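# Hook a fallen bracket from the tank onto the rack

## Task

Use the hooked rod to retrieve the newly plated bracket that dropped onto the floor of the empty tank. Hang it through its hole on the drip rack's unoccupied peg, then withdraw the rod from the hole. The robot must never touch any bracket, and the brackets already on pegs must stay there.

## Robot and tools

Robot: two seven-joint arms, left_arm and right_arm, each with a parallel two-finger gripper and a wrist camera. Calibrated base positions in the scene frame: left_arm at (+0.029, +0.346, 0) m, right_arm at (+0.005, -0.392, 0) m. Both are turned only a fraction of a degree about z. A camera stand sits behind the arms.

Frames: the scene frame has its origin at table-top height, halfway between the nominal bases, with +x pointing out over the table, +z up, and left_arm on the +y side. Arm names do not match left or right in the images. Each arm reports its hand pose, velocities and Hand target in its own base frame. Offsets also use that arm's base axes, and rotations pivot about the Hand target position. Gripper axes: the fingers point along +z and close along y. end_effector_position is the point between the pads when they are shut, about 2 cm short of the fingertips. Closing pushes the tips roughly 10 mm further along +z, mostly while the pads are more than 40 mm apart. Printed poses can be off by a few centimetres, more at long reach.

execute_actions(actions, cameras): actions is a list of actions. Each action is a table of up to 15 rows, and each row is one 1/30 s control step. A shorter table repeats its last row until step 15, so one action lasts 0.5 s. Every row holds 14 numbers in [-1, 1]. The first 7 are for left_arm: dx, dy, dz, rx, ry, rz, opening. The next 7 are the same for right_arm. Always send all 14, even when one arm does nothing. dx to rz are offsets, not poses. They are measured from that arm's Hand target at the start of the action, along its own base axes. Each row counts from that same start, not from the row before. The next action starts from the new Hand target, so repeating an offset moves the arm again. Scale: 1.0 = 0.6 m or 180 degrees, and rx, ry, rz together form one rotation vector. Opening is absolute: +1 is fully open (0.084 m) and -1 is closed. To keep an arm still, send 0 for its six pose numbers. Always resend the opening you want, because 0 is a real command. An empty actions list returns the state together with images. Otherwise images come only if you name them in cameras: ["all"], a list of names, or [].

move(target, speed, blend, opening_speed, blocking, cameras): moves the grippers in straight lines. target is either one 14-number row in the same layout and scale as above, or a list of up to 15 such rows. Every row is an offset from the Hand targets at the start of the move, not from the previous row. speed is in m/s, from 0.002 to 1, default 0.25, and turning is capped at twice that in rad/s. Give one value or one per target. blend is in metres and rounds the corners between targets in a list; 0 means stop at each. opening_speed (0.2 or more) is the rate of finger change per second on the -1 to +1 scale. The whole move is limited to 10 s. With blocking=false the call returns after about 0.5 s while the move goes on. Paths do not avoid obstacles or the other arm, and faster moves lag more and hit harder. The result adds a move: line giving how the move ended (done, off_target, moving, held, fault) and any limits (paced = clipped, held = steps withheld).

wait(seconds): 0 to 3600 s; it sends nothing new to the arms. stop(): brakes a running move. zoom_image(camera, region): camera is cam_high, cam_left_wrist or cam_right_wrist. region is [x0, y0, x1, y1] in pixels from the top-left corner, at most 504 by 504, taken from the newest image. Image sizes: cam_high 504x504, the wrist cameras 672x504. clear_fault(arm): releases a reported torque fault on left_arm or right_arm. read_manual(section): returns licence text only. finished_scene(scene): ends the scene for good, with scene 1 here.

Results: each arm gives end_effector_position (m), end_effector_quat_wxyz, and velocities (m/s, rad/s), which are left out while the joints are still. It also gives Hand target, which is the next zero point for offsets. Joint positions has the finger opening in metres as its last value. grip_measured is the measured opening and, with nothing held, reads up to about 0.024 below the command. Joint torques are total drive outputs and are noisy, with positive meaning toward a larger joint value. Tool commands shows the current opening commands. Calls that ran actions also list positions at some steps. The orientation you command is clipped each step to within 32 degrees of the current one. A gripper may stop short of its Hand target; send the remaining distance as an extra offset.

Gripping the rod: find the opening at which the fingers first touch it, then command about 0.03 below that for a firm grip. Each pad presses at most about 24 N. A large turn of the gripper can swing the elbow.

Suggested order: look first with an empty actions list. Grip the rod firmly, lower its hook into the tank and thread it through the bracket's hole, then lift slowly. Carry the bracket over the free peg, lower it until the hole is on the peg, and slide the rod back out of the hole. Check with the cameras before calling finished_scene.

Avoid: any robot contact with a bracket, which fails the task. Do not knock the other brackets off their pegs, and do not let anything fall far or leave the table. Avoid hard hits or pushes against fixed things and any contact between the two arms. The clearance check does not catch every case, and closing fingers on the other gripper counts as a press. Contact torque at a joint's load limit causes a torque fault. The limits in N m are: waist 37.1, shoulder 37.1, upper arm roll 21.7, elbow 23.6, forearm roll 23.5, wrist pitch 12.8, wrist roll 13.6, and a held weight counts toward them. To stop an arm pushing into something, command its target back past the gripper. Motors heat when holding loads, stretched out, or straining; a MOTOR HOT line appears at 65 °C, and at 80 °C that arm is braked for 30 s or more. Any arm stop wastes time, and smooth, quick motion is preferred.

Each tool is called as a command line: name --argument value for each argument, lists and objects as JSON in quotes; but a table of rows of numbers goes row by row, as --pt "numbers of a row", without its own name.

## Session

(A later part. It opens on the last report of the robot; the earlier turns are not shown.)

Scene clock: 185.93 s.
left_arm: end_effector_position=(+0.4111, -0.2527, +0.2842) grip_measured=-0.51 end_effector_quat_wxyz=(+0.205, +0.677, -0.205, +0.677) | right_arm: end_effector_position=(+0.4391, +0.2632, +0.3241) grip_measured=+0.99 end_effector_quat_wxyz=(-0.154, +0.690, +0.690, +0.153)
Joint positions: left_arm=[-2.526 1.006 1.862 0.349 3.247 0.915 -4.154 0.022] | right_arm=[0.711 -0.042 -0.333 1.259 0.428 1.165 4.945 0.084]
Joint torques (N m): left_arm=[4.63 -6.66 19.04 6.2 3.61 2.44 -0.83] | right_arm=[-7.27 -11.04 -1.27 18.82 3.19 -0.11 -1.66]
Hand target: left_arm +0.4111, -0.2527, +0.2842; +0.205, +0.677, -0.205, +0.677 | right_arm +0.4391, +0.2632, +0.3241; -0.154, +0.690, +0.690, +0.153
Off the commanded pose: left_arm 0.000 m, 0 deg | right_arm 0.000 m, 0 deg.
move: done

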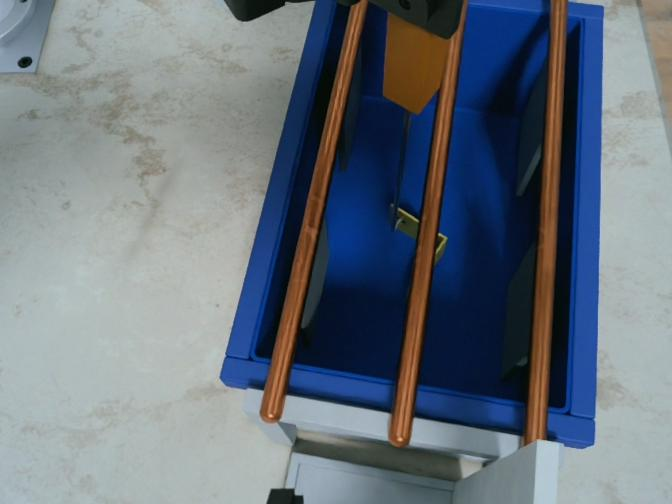

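move --pt "-0.0065 -0.0097 0.0 0 0 0 -0.6 0 0 0 0 0 0 1" --pt "-0.0078 -0.0087 -0.0092 0 0 0 -0.6 0 0 0 0 0 0 1" --pt "-0.0032 -0.0018 -0.0092 0 0 0 -0.6 0 0 0 0 0 0 1" --speed 0.05 --cameras '["cam_left_wrist"]'

zoom_image --camera "cam_left_wrist" --region '[380, 200, 415, 235]'

Scene clock: 200.23 s.
left_arm: end_effector_position=(+0.4092, -0.2538, +0.2787) grip_measured=-0.51 end_effector_quat_wxyz=(+0.205, +0.677, -0.205, +0.677) | right_arm: end_effector_position=(+0.4391, +0.2632, +0.3241) grip_measured=+0.99 end_effector_quat_wxyz=(-0.154, +0.690, +0.690, +0.153)
Joint positions: left_arm=[-2.527 1.006 1.842 0.343 3.223 0.92 -4.144 0.022] | right_arm=[0.711 -0.042 -0.333 1.259 0.428 1.165 4.945 0.084]
Joint torques (N m): left_arm=[4.56 -6.45 19.15 5.83 3.51 2.54 -0.78] | right_arm=[-7.04 -10.94 -1.09 18.76 3.17 -0.22 -1.46]
Hand target: left_arm +0.4092, -0.2537, +0.2787; +0.205, +0.677, -0.205, +0.677 | right_arm +0.4391, +0.2632, +0.3241; -0.154, +0.690, +0.690, +0.153
Off the commanded pose: left_arm 0.000 m, 0 deg | right_arm 0.000 m, 0 deg.
move: done

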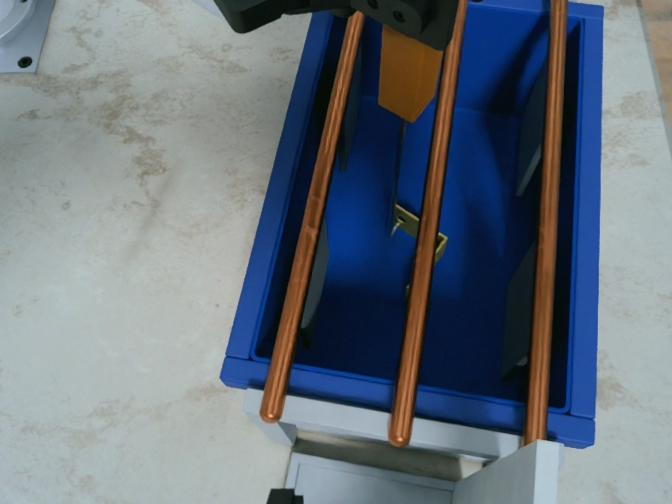

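Scaled by 14.400.

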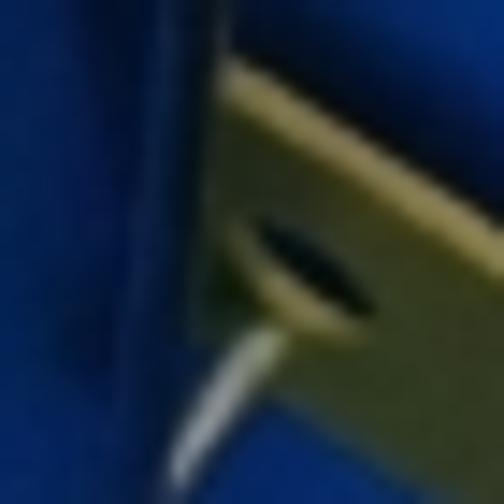

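move --target '[0.0053,0.0084,0.0,0,0,0,-0.6, 0,0,0,0,0,0,1]' --speed 0.05 --cameras '["cam_left_wrist"]'

zoom_image --camera "cam_left_wrist" --region '[380, 200, 415, 235]'

Scene clock: 202.90 s.
left_arm: end_effector_position=(+0.4124, -0.2487, +0.2787) grip_measured=-0.51 end_effector_quat_wxyz=(+0.205, +0.677, -0.205, +0.677) | right_arm: end_effector_position=(+0.4391, +0.2632, +0.3241) grip_measured=+0.99 end_effector_quat_wxyz=(-0.154, +0.690, +0.690, +0.153)
Joint positions: left_arm=[-2.509 0.999 1.847 0.338 3.237 0.941 -4.146 0.022] | right_arm=[0.711 -0.042 -0.333 1.259 0.428 1.165 4.945 0.084]
Joint torques (N m): left_arm=[4.25 -6.58 19.03 5.9 3.5 2.48 -0.68] | right_arm=[-7.06 -10.87 -1.05 18.79 3.1 -0.17 -1.5]
Hand target: left_arm +0.4124, -0.2487, +0.2787; +0.205, +0.677, -0.205, +0.677 | right_arm +0.4391, +0.2632, +0.3241; -0.154, +0.690, +0.690, +0.153
Off the commanded pose: left_arm 0.000 m, 0 deg | right_arm 0.000 m, 0 deg.
move: done

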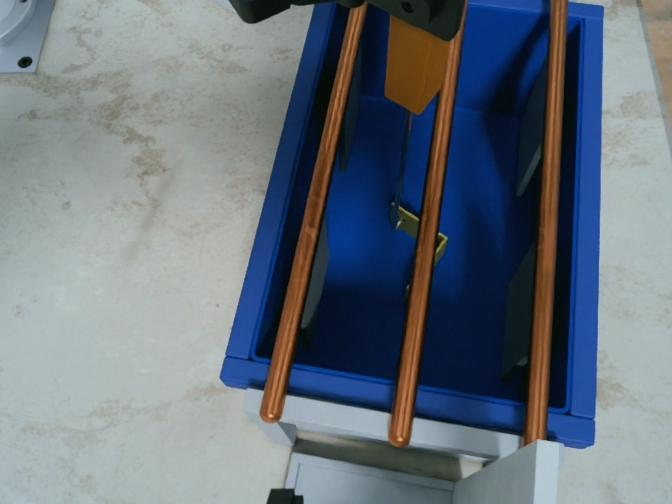

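Scaled by 14.400.

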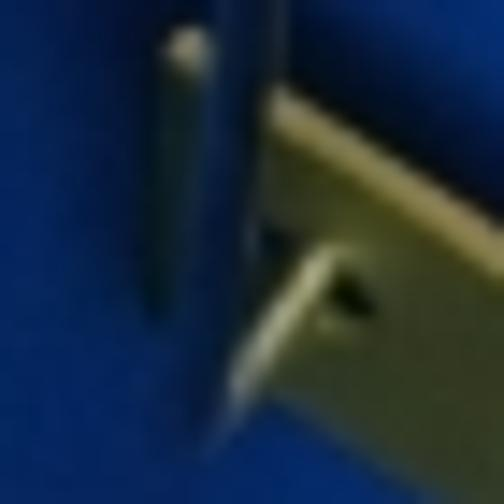

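move --target '[0.0039,0.0058,0.0,0,0,0,-0.6, 0,0,0,0,0,0,1]' --speed 0.05 --cameras '["cam_left_wrist"]'

zoom_image --camera "cam_left_wrist" --region '[380, 200, 415, 235]'

Scene clock: 206.10 s.
left_arm: end_effector_position=(+0.4147, -0.2452, +0.2787) grip_measured=-0.51 end_effector_quat_wxyz=(+0.205, +0.677, -0.205, +0.677) | right_arm: end_effector_position=(+0.4391, +0.2632, +0.3241) grip_measured=+0.99 end_effector_quat_wxyz=(-0.154, +0.690, +0.690, +0.153)
Joint positions: left_arm=[-2.496 0.995 1.85 0.336 3.248 0.955 -4.146 0.022] | right_arm=[0.711 -0.042 -0.333 1.259 0.428 1.165 4.945 0.084]
Joint torques (N m): left_arm=[4.39 -6.65 18.94 5.98 3.39 2.71 -0.73] | right_arm=[-7.14 -10.52 -1.05 18.78 3.08 -0.24 -1.46]
Hand target: left_arm +0.4147, -0.2452, +0.2787; +0.205, +0.677, -0.205, +0.677 | right_arm +0.4391, +0.2632, +0.3241; -0.154, +0.690, +0.690, +0.153
Off the commanded pose: left_arm 0.000 m, 0 deg | right_arm 0.000 m, 0 deg.
move: done

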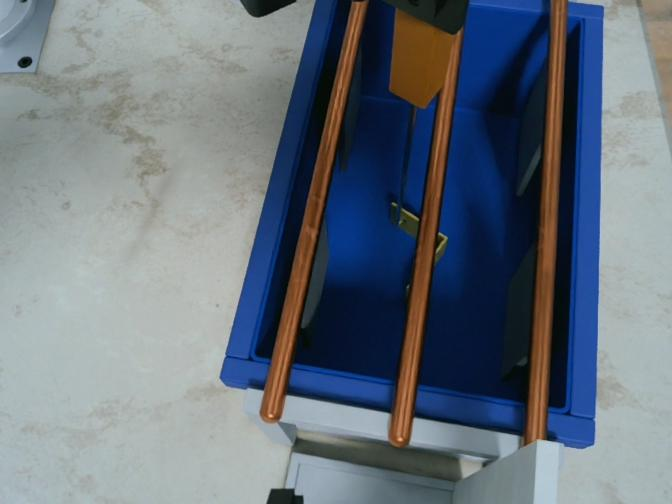

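Scaled by 14.400.

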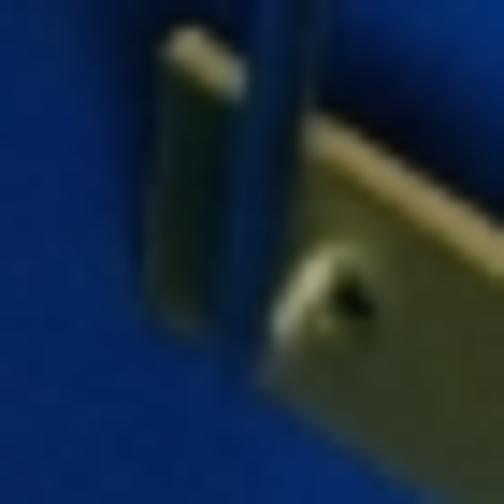

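move --pt "-0.0425 -0.0638 0 0.0462 -0.0308 0 -0.6 0 0 0 0 0 0 1" --pt "-0.0425 -0.0638 0.0833 0.0462 -0.0308 0 -0.6 0 0 0 0 0 0 1" --speed 0.06 --cameras '["cam_left_wrist"]'

zoom_image --camera "cam_left_wrist" --region '[340, 150, 460, 290]'

Scene clock: 217.77 s.
left_arm: end_effector_position=(+0.3892, -0.2835, +0.3287) grip_measured=-0.51 end_effector_quat_wxyz=(+0.145, +0.656, -0.263, +0.692) | right_arm: end_effector_position=(+0.4391, +0.2632, +0.3241) grip_measured=+0.99 end_effector_quat_wxyz=(-0.154, +0.690, +0.690, +0.153)
Joint positions: left_arm=[-2.663 1.111 1.952 0.421 3.338 0.708 -4.112 0.022] | right_arm=[0.711 -0.042 -0.333 1.259 0.428 1.165 4.945 0.084]
Joint torques (N m): left_arm=[-4.63 -6.98 20.35 13.12 4.27 -0.77 -0.99] | right_arm=[-7.38 -10.49 -1.09 18.74 3.08 -0.07 -1.29]
Hand target: left_arm +0.3892, -0.2835, +0.3287; +0.145, +0.656, -0.263, +0.692 | right_arm +0.4391, +0.2632, +0.3241; -0.154, +0.690, +0.690, +0.153
Off the commanded pose: left_arm 0.000 m, 0 deg | right_arm 0.000 m, 0 deg.
move: done

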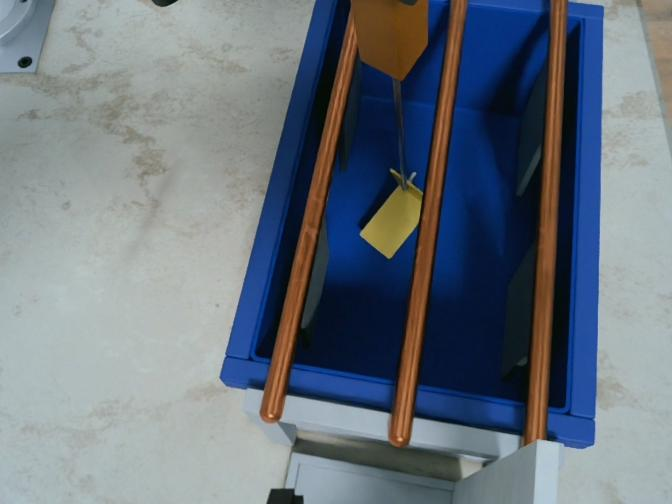

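Scaled by 3.600.

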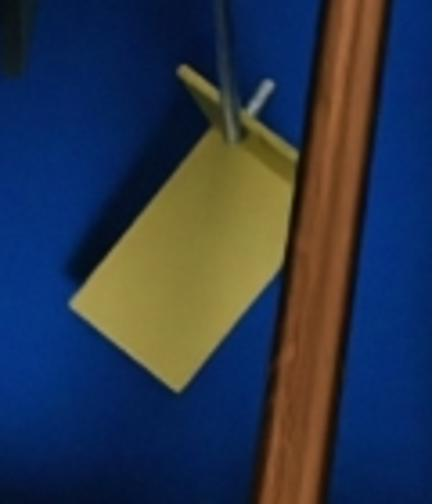

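move --target '[0.033,-0.0117,0,0,0,0.2428,-0.6, 0,0,0,0,0,0,1]' --speed 0.12 --cameras '["cam_left_wrist"]'

zoom_image --camera "cam_left_wrist" --region '[320, 130, 440, 270]'

Scene clock: 223.40 s.
left_arm: end_effector_position=(+0.4090, -0.2905, +0.3287) grip_measured=-0.51 end_effector_quat_wxyz=(-0.123, +0.707, +0.000, +0.696) | right_arm: end_effector_position=(+0.4391, +0.2632, +0.3241) grip_measured=+0.99 end_effector_quat_wxyz=(-0.154, +0.690, +0.690, +0.153)
Joint positions: left_arm=[-2.241 1.512 1.772 1.119 2.914 -0.405 -4.139 0.022] | right_arm=[0.711 -0.042 -0.333 1.259 0.428 1.165 4.945 0.084]
Joint torques (N m): left_arm=[4.47 -7.31 28.81 3.73 -1.91 -0.82 -0.85] | right_arm=[-7.22 -10.94 -0.94 18.56 2.93 -0.3 -1.12]
Hand target: left_arm +0.4090, -0.2905, +0.3287; -0.123, +0.707, +0.000, +0.696 | right_arm +0.4391, +0.2632, +0.3241; -0.154, +0.690, +0.690, +0.153
Off the commanded pose: left_arm 0.000 m, 0 deg | right_arm 0.000 m, 0 deg.
move: done

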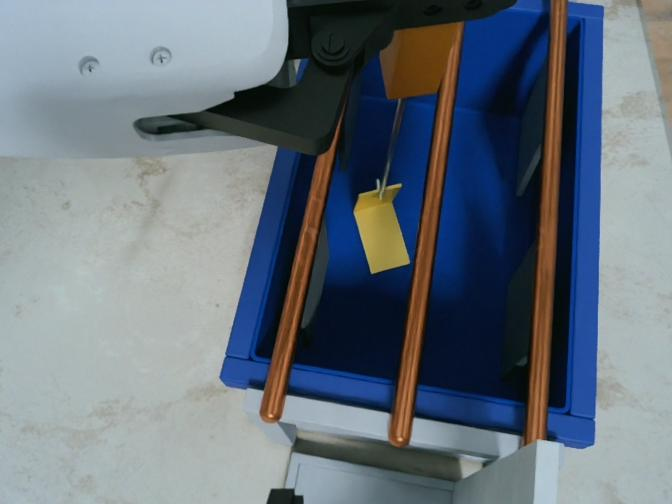

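Scaled by 3.600.

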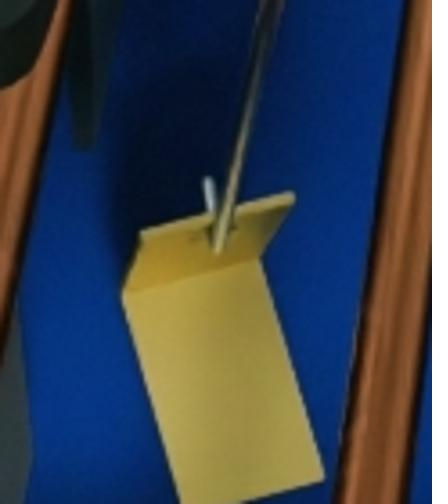

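move --pt "-0.029 0 0 0 0 -0.1167 -0.6 0 0 0 0 0 0 1" --pt "-0.029 0 0.275 0 0 -0.1167 -0.6 0 0 0 0 0 0 1" --speed 0.1 --cameras '["cam_left_wrist","cam_high"]'

zoom_image --camera "cam_high" --region '[150, 140, 310, 300]'

Scene clock: 230.07 s.
left_arm: end_effector_position=(+0.3916, -0.2905, +0.4937) grip_measured=-0.51 end_effector_quat_wxyz=(+0.006, +0.695, -0.129, +0.707) | right_arm: end_effector_position=(+0.4391, +0.2632, +0.3241) grip_measured=+0.99 end_effector_quat_wxyz=(-0.154, +0.690, +0.690, +0.153)
Joint positions: left_arm=[-2.618 0.968 2.114 1.03 3.35 -0.134 -3.957 0.022] | right_arm=[0.711 -0.042 -0.333 1.259 0.428 1.165 4.945 0.084]
Joint torques (N m): left_arm=[-5.02 -8.6 21.88 15.76 6.88 -0.53 1.22] | right_arm=[-7.24 -10.97 -1.03 18.69 3.15 -0.27 -1.05]
Motor temperatures (°C): left_arm=[39 41 52 43 35 38 37] | right_arm=[48 45 46 50 39 38 45]
Hand target: left_arm +0.3916, -0.2905, +0.4937; +0.006, +0.695, -0.129, +0.707 | right_arm +0.4391, +0.2632, +0.3241; -0.154, +0.690, +0.690, +0.153
Off the commanded pose: left_arm 0.000 m, 0 deg | right_arm 0.000 m, 0 deg.
move: done
Images, in order (width x height): cam_high 504x504, cam_left_wrist 672x504.

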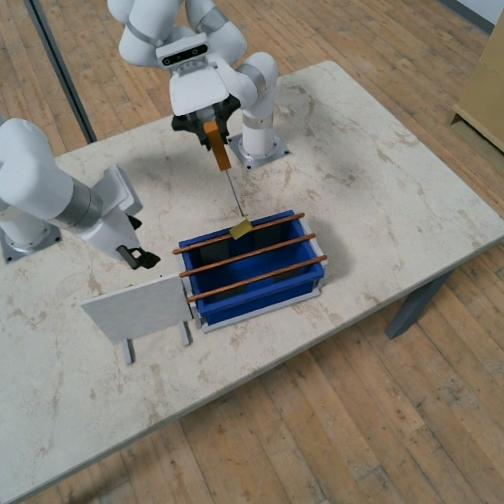

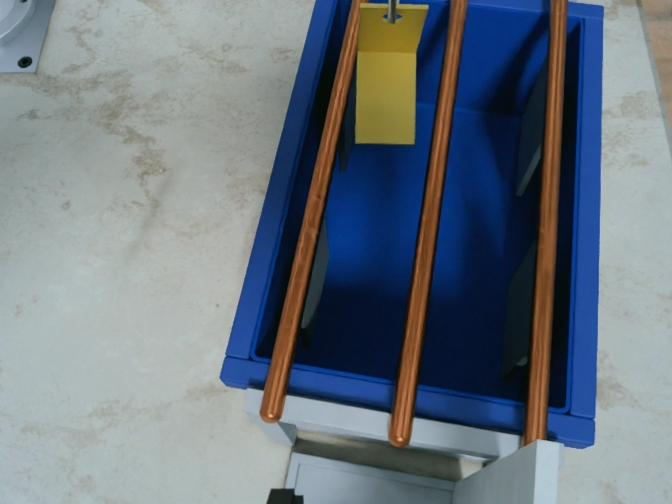

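Scaled by 3.150.

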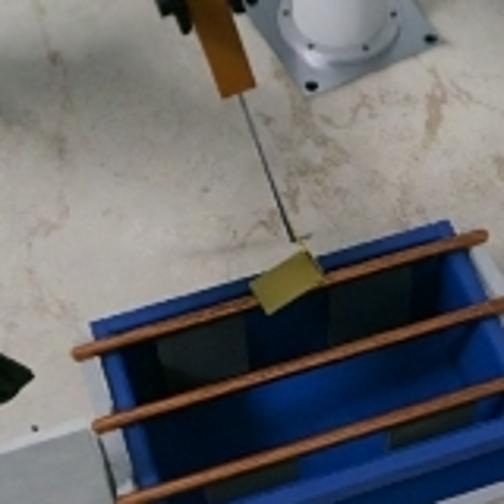

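move --pt "-0.1027 -0.0992 0.0272 0 0 -0.4444 -0.6 -0.0401 -0.456 0.16 0.1632 -0.0356 -0.1359 1" --pt "-0.1027 -0.0992 0.0272 0 0 -0.4444 -0.6 -0.167 -0.4795 -0.14 0.1632 -0.0356 -0.1359 1" --speed '[0.18,0.3]' --blend '[0.05,0]' --cameras '["cam_left_wrist","cam_high"]'

Scene clock: 239.63 s.
left_arm: end_effector_position=(+0.3300, -0.3500, +0.5100) grip_measured=-0.51 end_effector_quat_wxyz=(-0.459, -0.450, +0.545, -0.538) | right_arm: end_effector_position=(+0.3389, -0.0246, +0.2401) grip_measured=+0.99 end_effector_quat_wxyz=(-0.248, +0.749, +0.476, +0.388)
Joint positions: left_arm=[-3.548 0.419 3.18 0.864 4.622 1.228 -4.232 0.022] | right_arm=[0.31 -0.631 -0.861 0.515 0.579 1.048 4.39 0.084]
Joint torques (N m): left_arm=[-4.8 5.44 3.95 22.96 2.85 2.13 -0.8] | right_arm=[4.88 7.51 2.37 8.61 1.74 -1.14 -1.82]
Hand target: left_arm +0.3300, -0.3500, +0.5100; -0.459, -0.450, +0.545, -0.538 | right_arm +0.3389, -0.0245, +0.2401; -0.249, +0.749, +0.476, +0.388
Off the commanded pose: left_arm 0.000 m, 0 deg | right_arm 0.000 m, 0 deg.
move: done
Images, in order (width x height): cam_high 504x504, cam_left_wrist 672x504.

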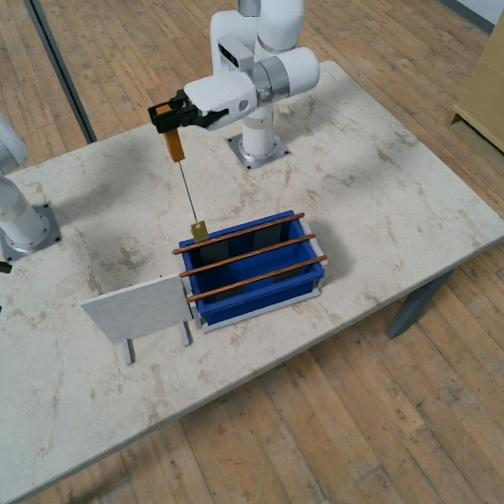

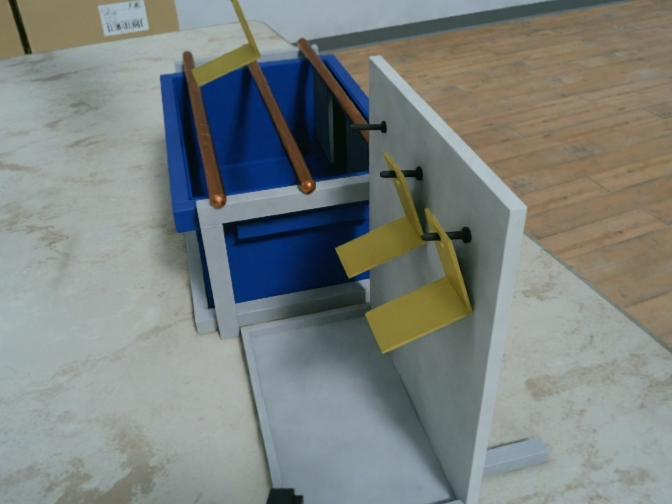

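move --target '[0.0463,-0.2123,-0.0167,0.0035,0.0444,-0.0499,-0.6, 0,0,0,0,0,0,1]' --speed 0.12 --cameras '["cam_left_wrist","cam_high"]'

zoom_image --camera "cam_left_wrist" --region '[270, 60, 400, 180]'

move --target '[0,0,0,0,0,0,-0.6, 0.1208,-0.0563,0,0,0,0,1]' --speed 0.25 --cameras '["cam_left_wrist"]'

Scene clock: 259.17 s.
left_arm: end_effector_position=(+0.3578, -0.4774, +0.5000) grip_measured=-0.51 end_effector_quat_wxyz=(+0.534, +0.445, -0.549, +0.465) | right_arm: end_effector_position=(+0.3389, -0.0245, +0.2401) grip_measured=+0.99 end_effector_quat_wxyz=(-0.249, +0.749, +0.476, +0.388)
Joint positions: left_arm=[-3.643 0.02 3.063 1.227 4.572 1.188 -4.327 0.022] | right_arm=[0.31 -0.631 -0.861 0.515 0.579 1.048 4.39 0.084]
Joint torques (N m): left_arm=[-4.78 11.46 -3.91 22.96 2.9 -0.88 -0.95] | right_arm=[7.85 6.88 2.38 9.03 1.82 -0.94 -1.58]
Motor temperatures (°C): left_arm=[39 40 48 49 35 38 37] | right_arm=[48 44 46 45 38 38 45]
Hand target: left_arm +0.3578, -0.4774, +0.5000; +0.534, +0.445, -0.549, +0.464 | right_arm +0.3389, -0.0245, +0.2401; -0.249, +0.749, +0.476, +0.388
Off the commanded pose: left_arm 0.000 m, 0 deg | right_arm 0.000 m, 0 deg.
move: done
Images, in order (width x height): cam_high 504x504, cam_left_wrist 672x504.

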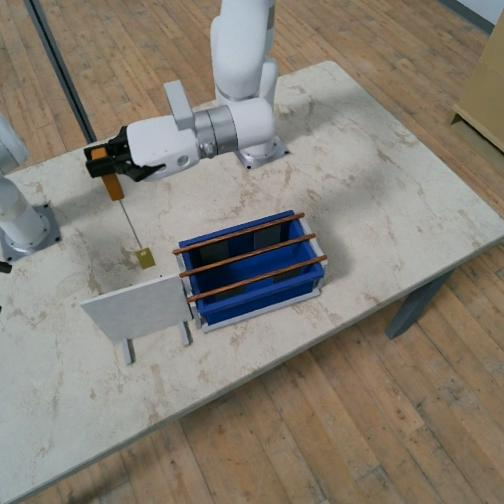

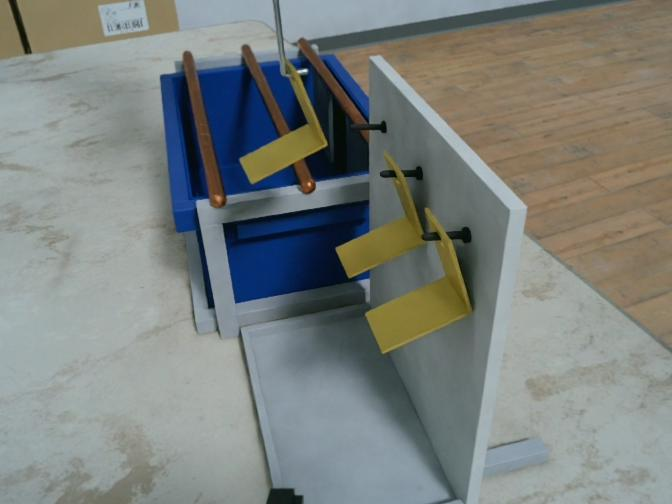

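Scaled by 3.877.

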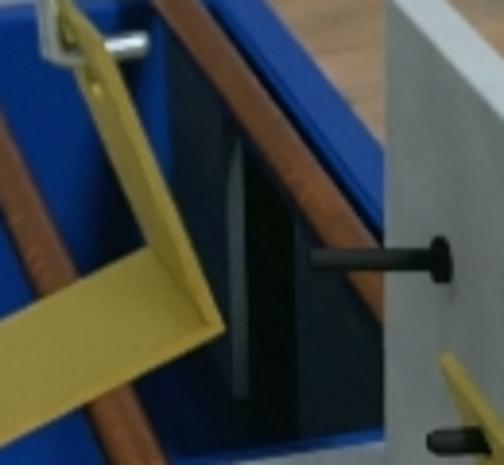

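Scene clock: 260.33 s.
left_arm: end_effector_position=(+0.3578, -0.4774, +0.5000) grip_measured=-0.51 end_effector_quat_wxyz=(+0.534, +0.445, -0.549, +0.464) | right_arm: end_effector_position=(+0.4113, -0.0583, +0.2401) grip_measured=+0.99 end_effector_quat_wxyz=(-0.248, +0.749, +0.476, +0.388)
Joint positions: left_arm=[-3.643 0.02 3.063 1.227 4.572 1.188 -4.327 0.022] | right_arm=[0.596 -0.289 -1.125 0.794 0.779 1.145 4.231 0.084]
Joint torques (N m): left_arm=[-5 10.84 -3.79 22.79 2.93 -0.77 -0.9] | right_arm=[8.6 5.01 1.06 16.65 3.25 0.65 -1.59]
Hand target: left_arm +0.3578, -0.4774, +0.5000; +0.534, +0.445, -0.549, +0.464 | right_arm +0.4113, -0.0583, +0.2401; -0.249, +0.749, +0.476, +0.388
Off the commanded pose: left_arm 0.000 m, 0 deg | right_arm 0.000 m, 0 deg.
move: done

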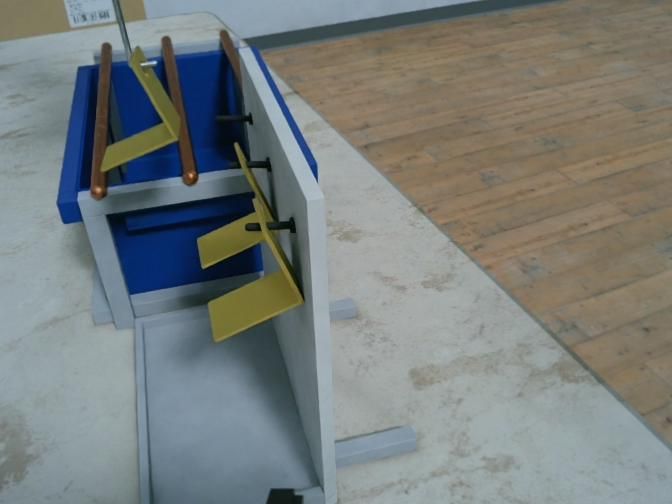

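zoom_image --camera "cam_left_wrist" --region '[110, 30, 260, 160]'

Scaled by 3.360.

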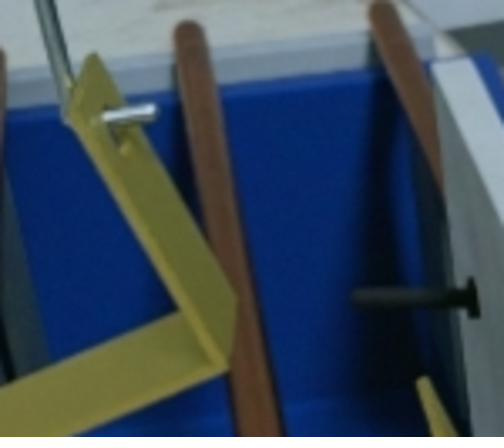

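move --target '[0.0031,0.0207,-0.0517,0,0,0,-0.6, -0.092,0.1183,-0.0478,0,0,0,1]' --speed 0.15 --cameras '["cam_left_wrist"]'

zoom_image --camera "cam_left_wrist" --region '[260, 50, 400, 170]'

move --target '[0,0,0,0,0,0,-0.6, 0.1208,-0.0563,0,0,0,0,1]' --speed 0.25 --cameras '["cam_left_wrist"]'

zoom_image --camera "cam_left_wrist" --region '[100, 40, 240, 160]'

Scene clock: 272.63 s.
left_arm: end_effector_position=(+0.3596, -0.4650, +0.4690) grip_measured=-0.51 end_effector_quat_wxyz=(+0.534, +0.445, -0.549, +0.464) | right_arm: end_effector_position=(+0.3562, +0.0127, +0.2114) grip_measured=+0.99 end_effector_quat_wxyz=(-0.249, +0.749, +0.476, +0.388)
Joint positions: left_arm=[-3.628 0.019 3.079 1.154 4.557 1.228 -4.253 0.022] | right_arm=[0.422 -0.566 -0.851 0.455 0.712 0.904 4.322 0.084]
Joint torques (N m): left_arm=[4.32 10.47 3.24 13.41 -6.51 2.47 1.19] | right_arm=[-8.2 -14.23 6.08 8.45 -2.14 -1.04 1.72]
Hand target: left_arm +0.3596, -0.4650, +0.4690; +0.534, +0.445, -0.549, +0.464 | right_arm +0.3561, +0.0127, +0.2114; -0.249, +0.749, +0.476, +0.388
Off the commanded pose: left_arm 0.000 m, 0 deg | right_arm 0.000 m, 0 deg.
move: done

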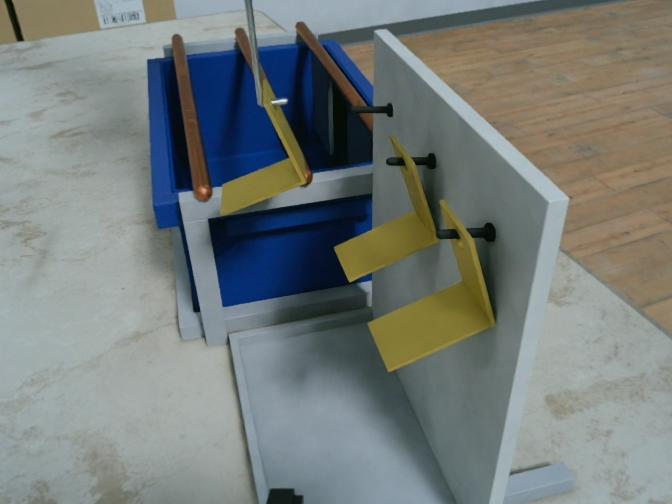

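Scaled by 3.600.

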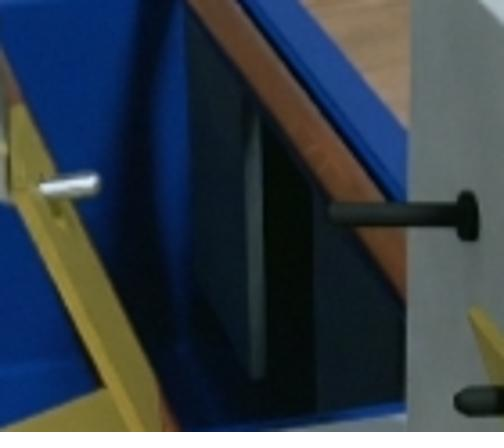

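Scene clock: 273.87 s.
left_arm: end_effector_position=(+0.3596, -0.4650, +0.4690) grip_measured=-0.51 end_effector_quat_wxyz=(+0.534, +0.445, -0.549, +0.464) | right_arm: end_effector_position=(+0.4286, -0.0211, +0.2114) grip_measured=+0.99 end_effector_quat_wxyz=(-0.248, +0.749, +0.476, +0.388)
Joint positions: left_arm=[-3.628 0.019 3.079 1.154 4.557 1.228 -4.253 0.022] | right_arm=[0.678 -0.193 -1.118 0.751 0.933 1.075 4.148 0.084]
Joint torques (N m): left_arm=[4.34 10.71 3.35 13.33 -6.4 2.36 1.26] | right_arm=[8.42 3.06 0.73 16.59 3.09 0.67 -1.51]
Hand target: left_arm +0.3596, -0.4650, +0.4690; +0.534, +0.445, -0.549, +0.464 | right_arm +0.4286, -0.0211, +0.2114; -0.249, +0.749, +0.476, +0.388
Off the commanded pose: left_arm 0.000 m, 0 deg | right_arm 0.000 m, 0 deg.
move: done

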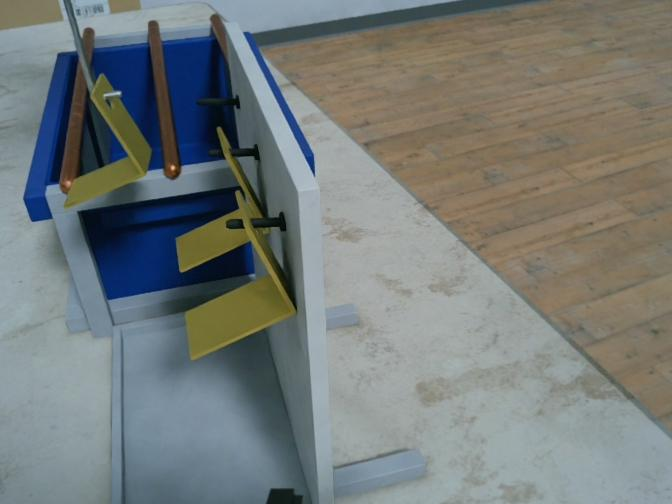

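Scaled by 3.600.

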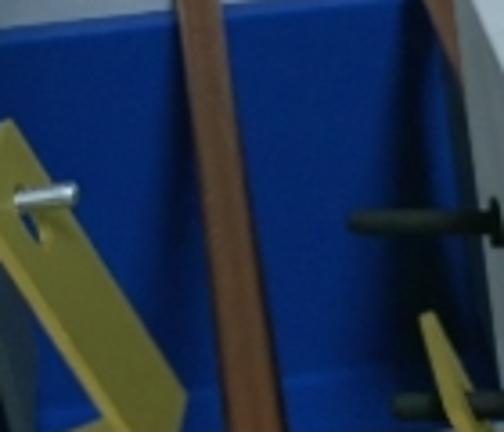

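move --target '[0.0385,0.0103,-0.0133,0,0,0,-0.6, 0,0,0,0,0,0,1]' --speed 0.08 --cameras '["cam_left_wrist"]'

zoom_image --camera "cam_left_wrist" --region '[130, 60, 230, 150]'

move --target '[0,0,0,0,0,0,-0.6, -0.1208,0.0563,0,0,0,0,1]' --speed 0.25 --cameras '["cam_left_wrist"]'

zoom_image --camera "cam_left_wrist" --region '[290, 60, 390, 150]'

Scene clock: 279.67 s.
left_arm: end_effector_position=(+0.3827, -0.4588, +0.4610) grip_measured=-0.51 end_effector_quat_wxyz=(+0.534, +0.445, -0.549, +0.465) | right_arm: end_effector_position=(+0.4286, -0.0211, +0.2114) grip_measured=+0.99 end_effector_quat_wxyz=(-0.249, +0.749, +0.476, +0.388)
Joint positions: left_arm=[-3.608 -0.042 3.1 1.203 4.574 1.265 -4.246 0.022] | right_arm=[0.678 -0.192 -1.118 0.751 0.933 1.076 4.148 0.084]
Joint torques (N m): left_arm=[3.92 11.07 2.93 22.74 2.98 2.46 0.96] | right_arm=[8.16 3.66 0.44 16.49 3.3 0.73 -1.56]
Hand target: left_arm +0.3827, -0.4588, +0.4610; +0.534, +0.445, -0.549, +0.464 | right_arm +0.4286, -0.0211, +0.2114; -0.249, +0.749, +0.476, +0.388
Off the commanded pose: left_arm 0.000 m, 0 deg | right_arm 0.000 m, 0 deg.
move: done

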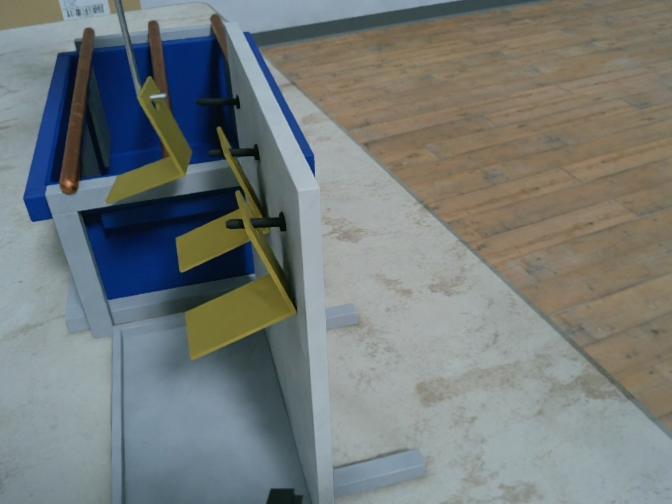

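Scaled by 5.040.

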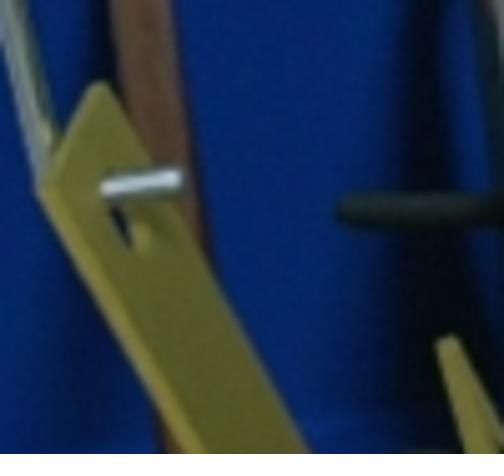

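Scene clock: 280.77 s.
left_arm: end_effector_position=(+0.3827, -0.4588, +0.4610) grip_measured=-0.51 end_effector_quat_wxyz=(+0.534, +0.445, -0.549, +0.464) | right_arm: end_effector_position=(+0.3562, +0.0127, +0.2114) grip_measured=+0.99 end_effector_quat_wxyz=(-0.249, +0.749, +0.476, +0.388)
Joint positions: left_arm=[-3.608 -0.042 3.1 1.203 4.574 1.265 -4.246 0.022] | right_arm=[0.432 -0.572 -0.859 0.454 0.704 0.899 4.328 0.084]
Joint torques (N m): left_arm=[3.5 11.3 3.3 22.4 2.84 2.21 -0.63] | right_arm=[-7.68 -13.42 6.55 8.68 -2.36 -1.16 1.75]
Hand target: left_arm +0.3827, -0.4588, +0.4610; +0.534, +0.445, -0.549, +0.464 | right_arm +0.3561, +0.0127, +0.2114; -0.249, +0.749, +0.476, +0.388
Off the commanded pose: left_arm 0.000 m, 0 deg | right_arm 0.000 m, 0 deg.
move: done

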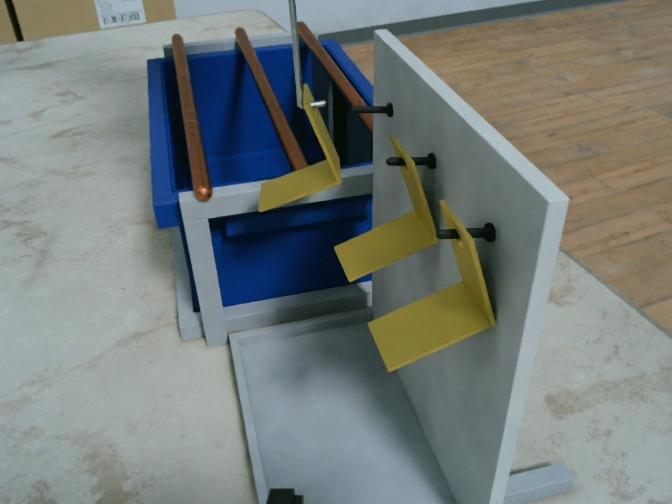

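Scaled by 5.040.

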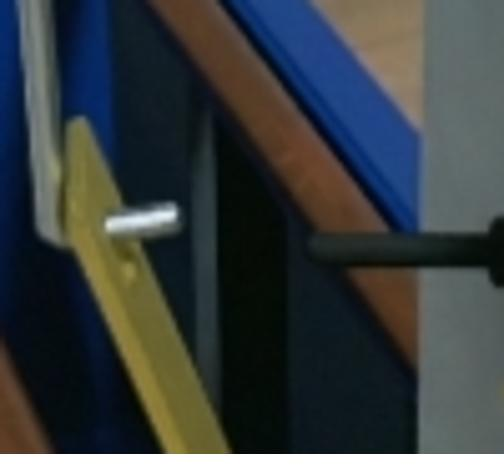

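move --target '[0.0155,0.0028,-0.0035,0,0,0,-0.6, 0,0,0,0,0,0,1]' --speed 0.05 --cameras '["cam_left_wrist"]'

zoom_image --camera "cam_left_wrist" --region '[300, 70, 380, 140]'

move --target '[0,0,0,0,0,0,-0.6, 0.1208,-0.0563,0,0,0,0,1]' --speed 0.25 --cameras '["cam_left_wrist"]'

zoom_image --camera "cam_left_wrist" --region '[150, 60, 230, 130]'

Scene clock: 284.87 s.
left_arm: end_effector_position=(+0.3920, -0.4571, +0.4589) grip_measured=-0.51 end_effector_quat_wxyz=(+0.534, +0.445, -0.549, +0.464) | right_arm: end_effector_position=(+0.3561, +0.0127, +0.2114) grip_measured=+0.99 end_effector_quat_wxyz=(-0.249, +0.749, +0.476, +0.388)
Joint positions: left_arm=[-3.601 -0.068 3.106 1.228 4.58 1.278 -4.247 0.022] | right_arm=[0.431 -0.572 -0.859 0.454 0.704 0.899 4.328 0.084]
Joint torques (N m): left_arm=[3.85 11.57 2.97 22.44 2.68 2.31 -0.78] | right_arm=[-7.77 -13.3 6.3 8.52 -1.98 -0.99 1.81]
Hand target: left_arm +0.3920, -0.4571, +0.4589; +0.534, +0.445, -0.549, +0.464 | right_arm +0.3561, +0.0127, +0.2114; -0.249, +0.749, +0.476, +0.388
Off the commanded pose: left_arm 0.000 m, 0 deg | right_arm 0.000 m, 0 deg.
move: done

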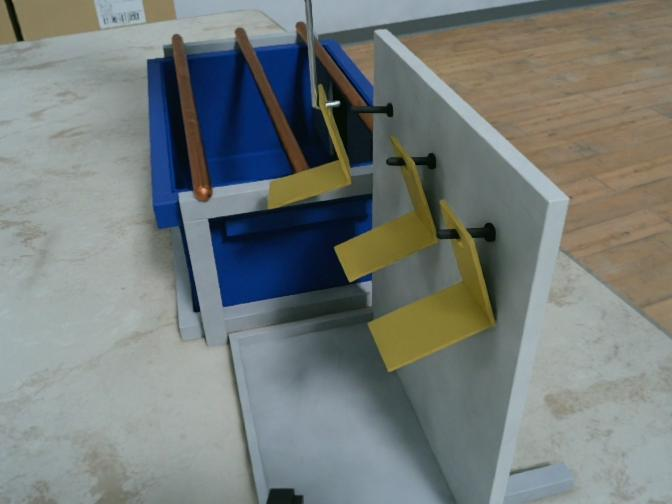

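Scaled by 6.300.

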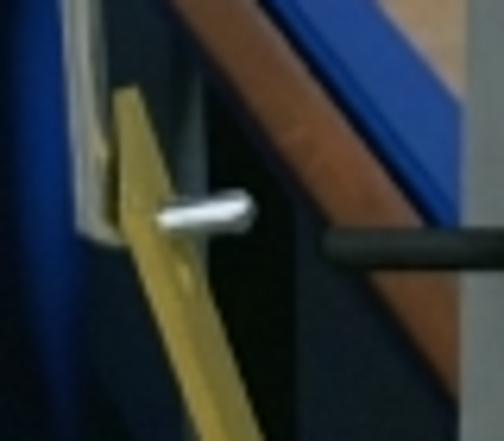

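Scene clock: 286.10 s.
left_arm: end_effector_position=(+0.3920, -0.4571, +0.4589) grip_measured=-0.51 end_effector_quat_wxyz=(+0.534, +0.445, -0.549, +0.464) | right_arm: end_effector_position=(+0.4286, -0.0211, +0.2114) grip_measured=+0.99 end_effector_quat_wxyz=(-0.248, +0.749, +0.476, +0.388)
Joint positions: left_arm=[-3.601 -0.068 3.106 1.228 4.58 1.278 -4.247 0.022] | right_arm=[0.698 -0.202 -1.136 0.75 0.925 1.068 4.153 0.084]
Joint torques (N m): left_arm=[4.18 11.79 3.01 22.51 2.86 2.3 -0.69] | right_arm=[8.03 3.77 0.93 16.48 3.08 0.71 -1.59]
Hand target: left_arm +0.3920, -0.4571, +0.4589; +0.534, +0.445, -0.549, +0.464 | right_arm +0.4286, -0.0211, +0.2114; -0.249, +0.749, +0.476, +0.388
Off the commanded pose: left_arm 0.000 m, 0 deg | right_arm 0.000 m, 0 deg.
move: done

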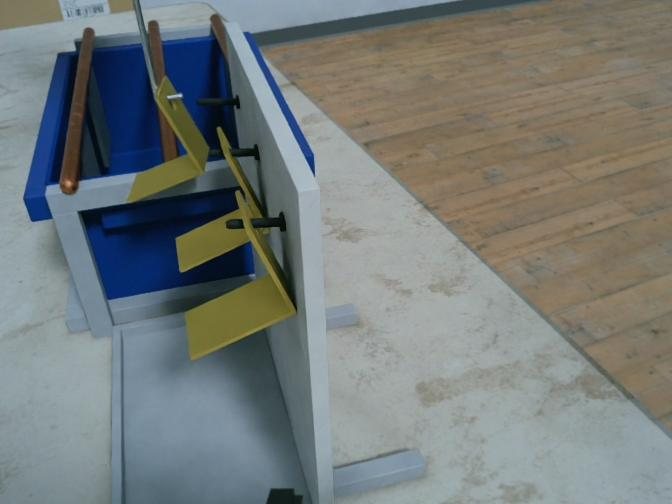

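Scaled by 6.300.

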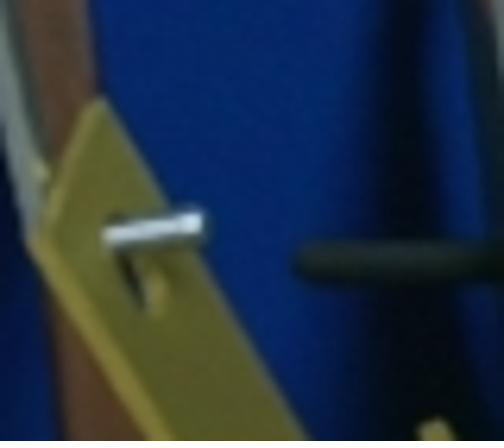

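move --target '[0.015,0.0032,-0.0018,0,0,0,-0.6, 0,0,0,0,0,0,1]' --speed 0.05 --cameras '["cam_left_wrist"]'

zoom_image --camera "cam_left_wrist" --region '[155, 60, 235, 130]'

move --target '[0,0,0,0,0,0,-0.6, -0.1208,0.0563,0,0,0,0,1]' --speed 0.25 --cameras '["cam_left_wrist"]'

zoom_image --camera "cam_left_wrist" --region '[310, 70, 390, 140]'

Scene clock: 293.37 s.
left_arm: end_effector_position=(+0.4010, -0.4552, +0.4578) grip_measured=-0.51 end_effector_quat_wxyz=(+0.534, +0.445, -0.549, +0.464) | right_arm: end_effector_position=(+0.4286, -0.0211, +0.2114) grip_measured=+0.99 end_effector_quat_wxyz=(-0.249, +0.749, +0.476, +0.388)
Joint positions: left_arm=[-3.594 -0.092 3.113 1.253 4.587 1.29 -4.25 0.022] | right_arm=[0.698 -0.201 -1.136 0.75 0.925 1.068 4.153 0.084]
Joint torques (N m): left_arm=[4.43 12 2.84 22.59 2.65 2.41 -0.69] | right_arm=[8.43 3.93 0.59 16.51 3.05 0.76 -1.57]
Hand target: left_arm +0.4010, -0.4552, +0.4578; +0.534, +0.445, -0.549, +0.464 | right_arm +0.4286, -0.0211, +0.2114; -0.249, +0.749, +0.476, +0.388
Off the commanded pose: left_arm 0.000 m, 0 deg | right_arm 0.000 m, 0 deg.
move: done

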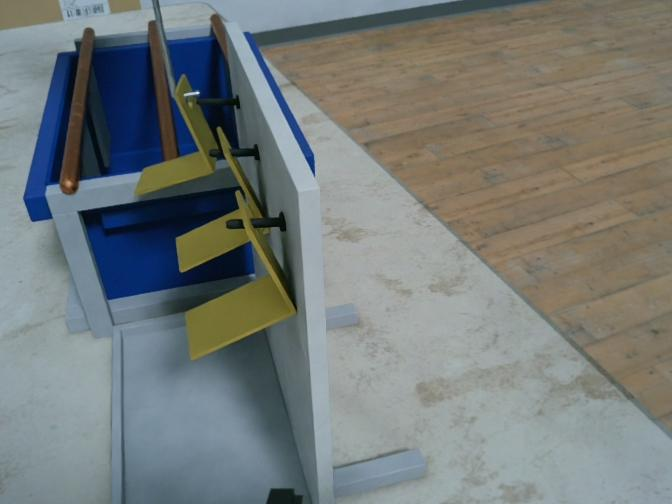

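Scaled by 6.300.

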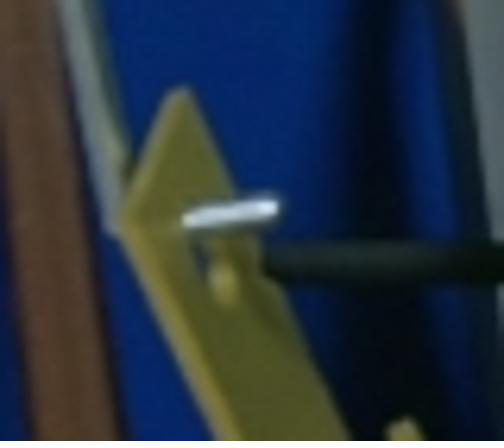

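Scene clock: 294.47 s.
left_arm: end_effector_position=(+0.4010, -0.4552, +0.4578) grip_measured=-0.51 end_effector_quat_wxyz=(+0.534, +0.445, -0.549, +0.464) | right_arm: end_effector_position=(+0.3562, +0.0127, +0.2114) grip_measured=+0.99 end_effector_quat_wxyz=(-0.249, +0.749, +0.476, +0.388)
Joint positions: left_arm=[-3.594 -0.092 3.113 1.253 4.587 1.29 -4.25 0.022] | right_arm=[0.44 -0.578 -0.867 0.454 0.697 0.895 4.333 0.084]
Joint torques (N m): left_arm=[4.15 11.89 3.11 22.46 2.79 2.4 -0.74] | right_arm=[-7.75 -12.46 5.89 8.7 -2.15 -1.21 1.61]
Hand target: left_arm +0.4010, -0.4552, +0.4578; +0.534, +0.445, -0.549, +0.464 | right_arm +0.3561, +0.0127, +0.2114; -0.249, +0.749, +0.476, +0.388
Off the commanded pose: left_arm 0.000 m, 0 deg | right_arm 0.000 m, 0 deg.
move: done

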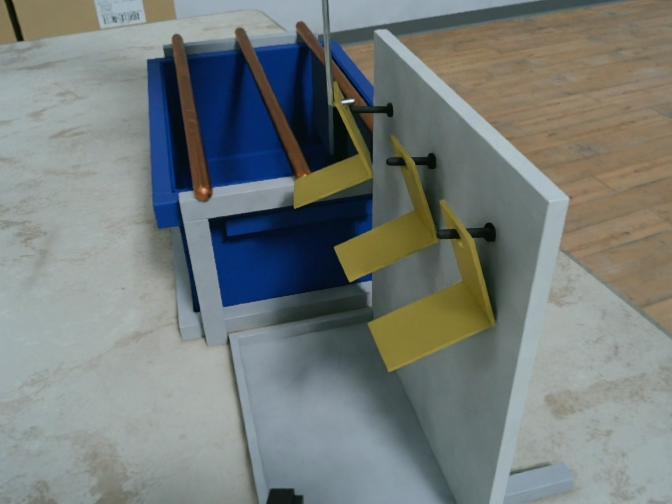

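Scaled by 6.300.

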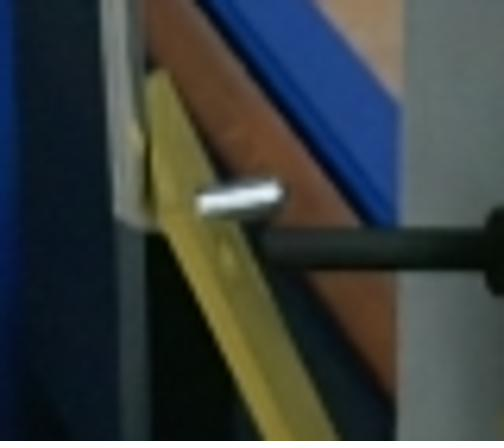

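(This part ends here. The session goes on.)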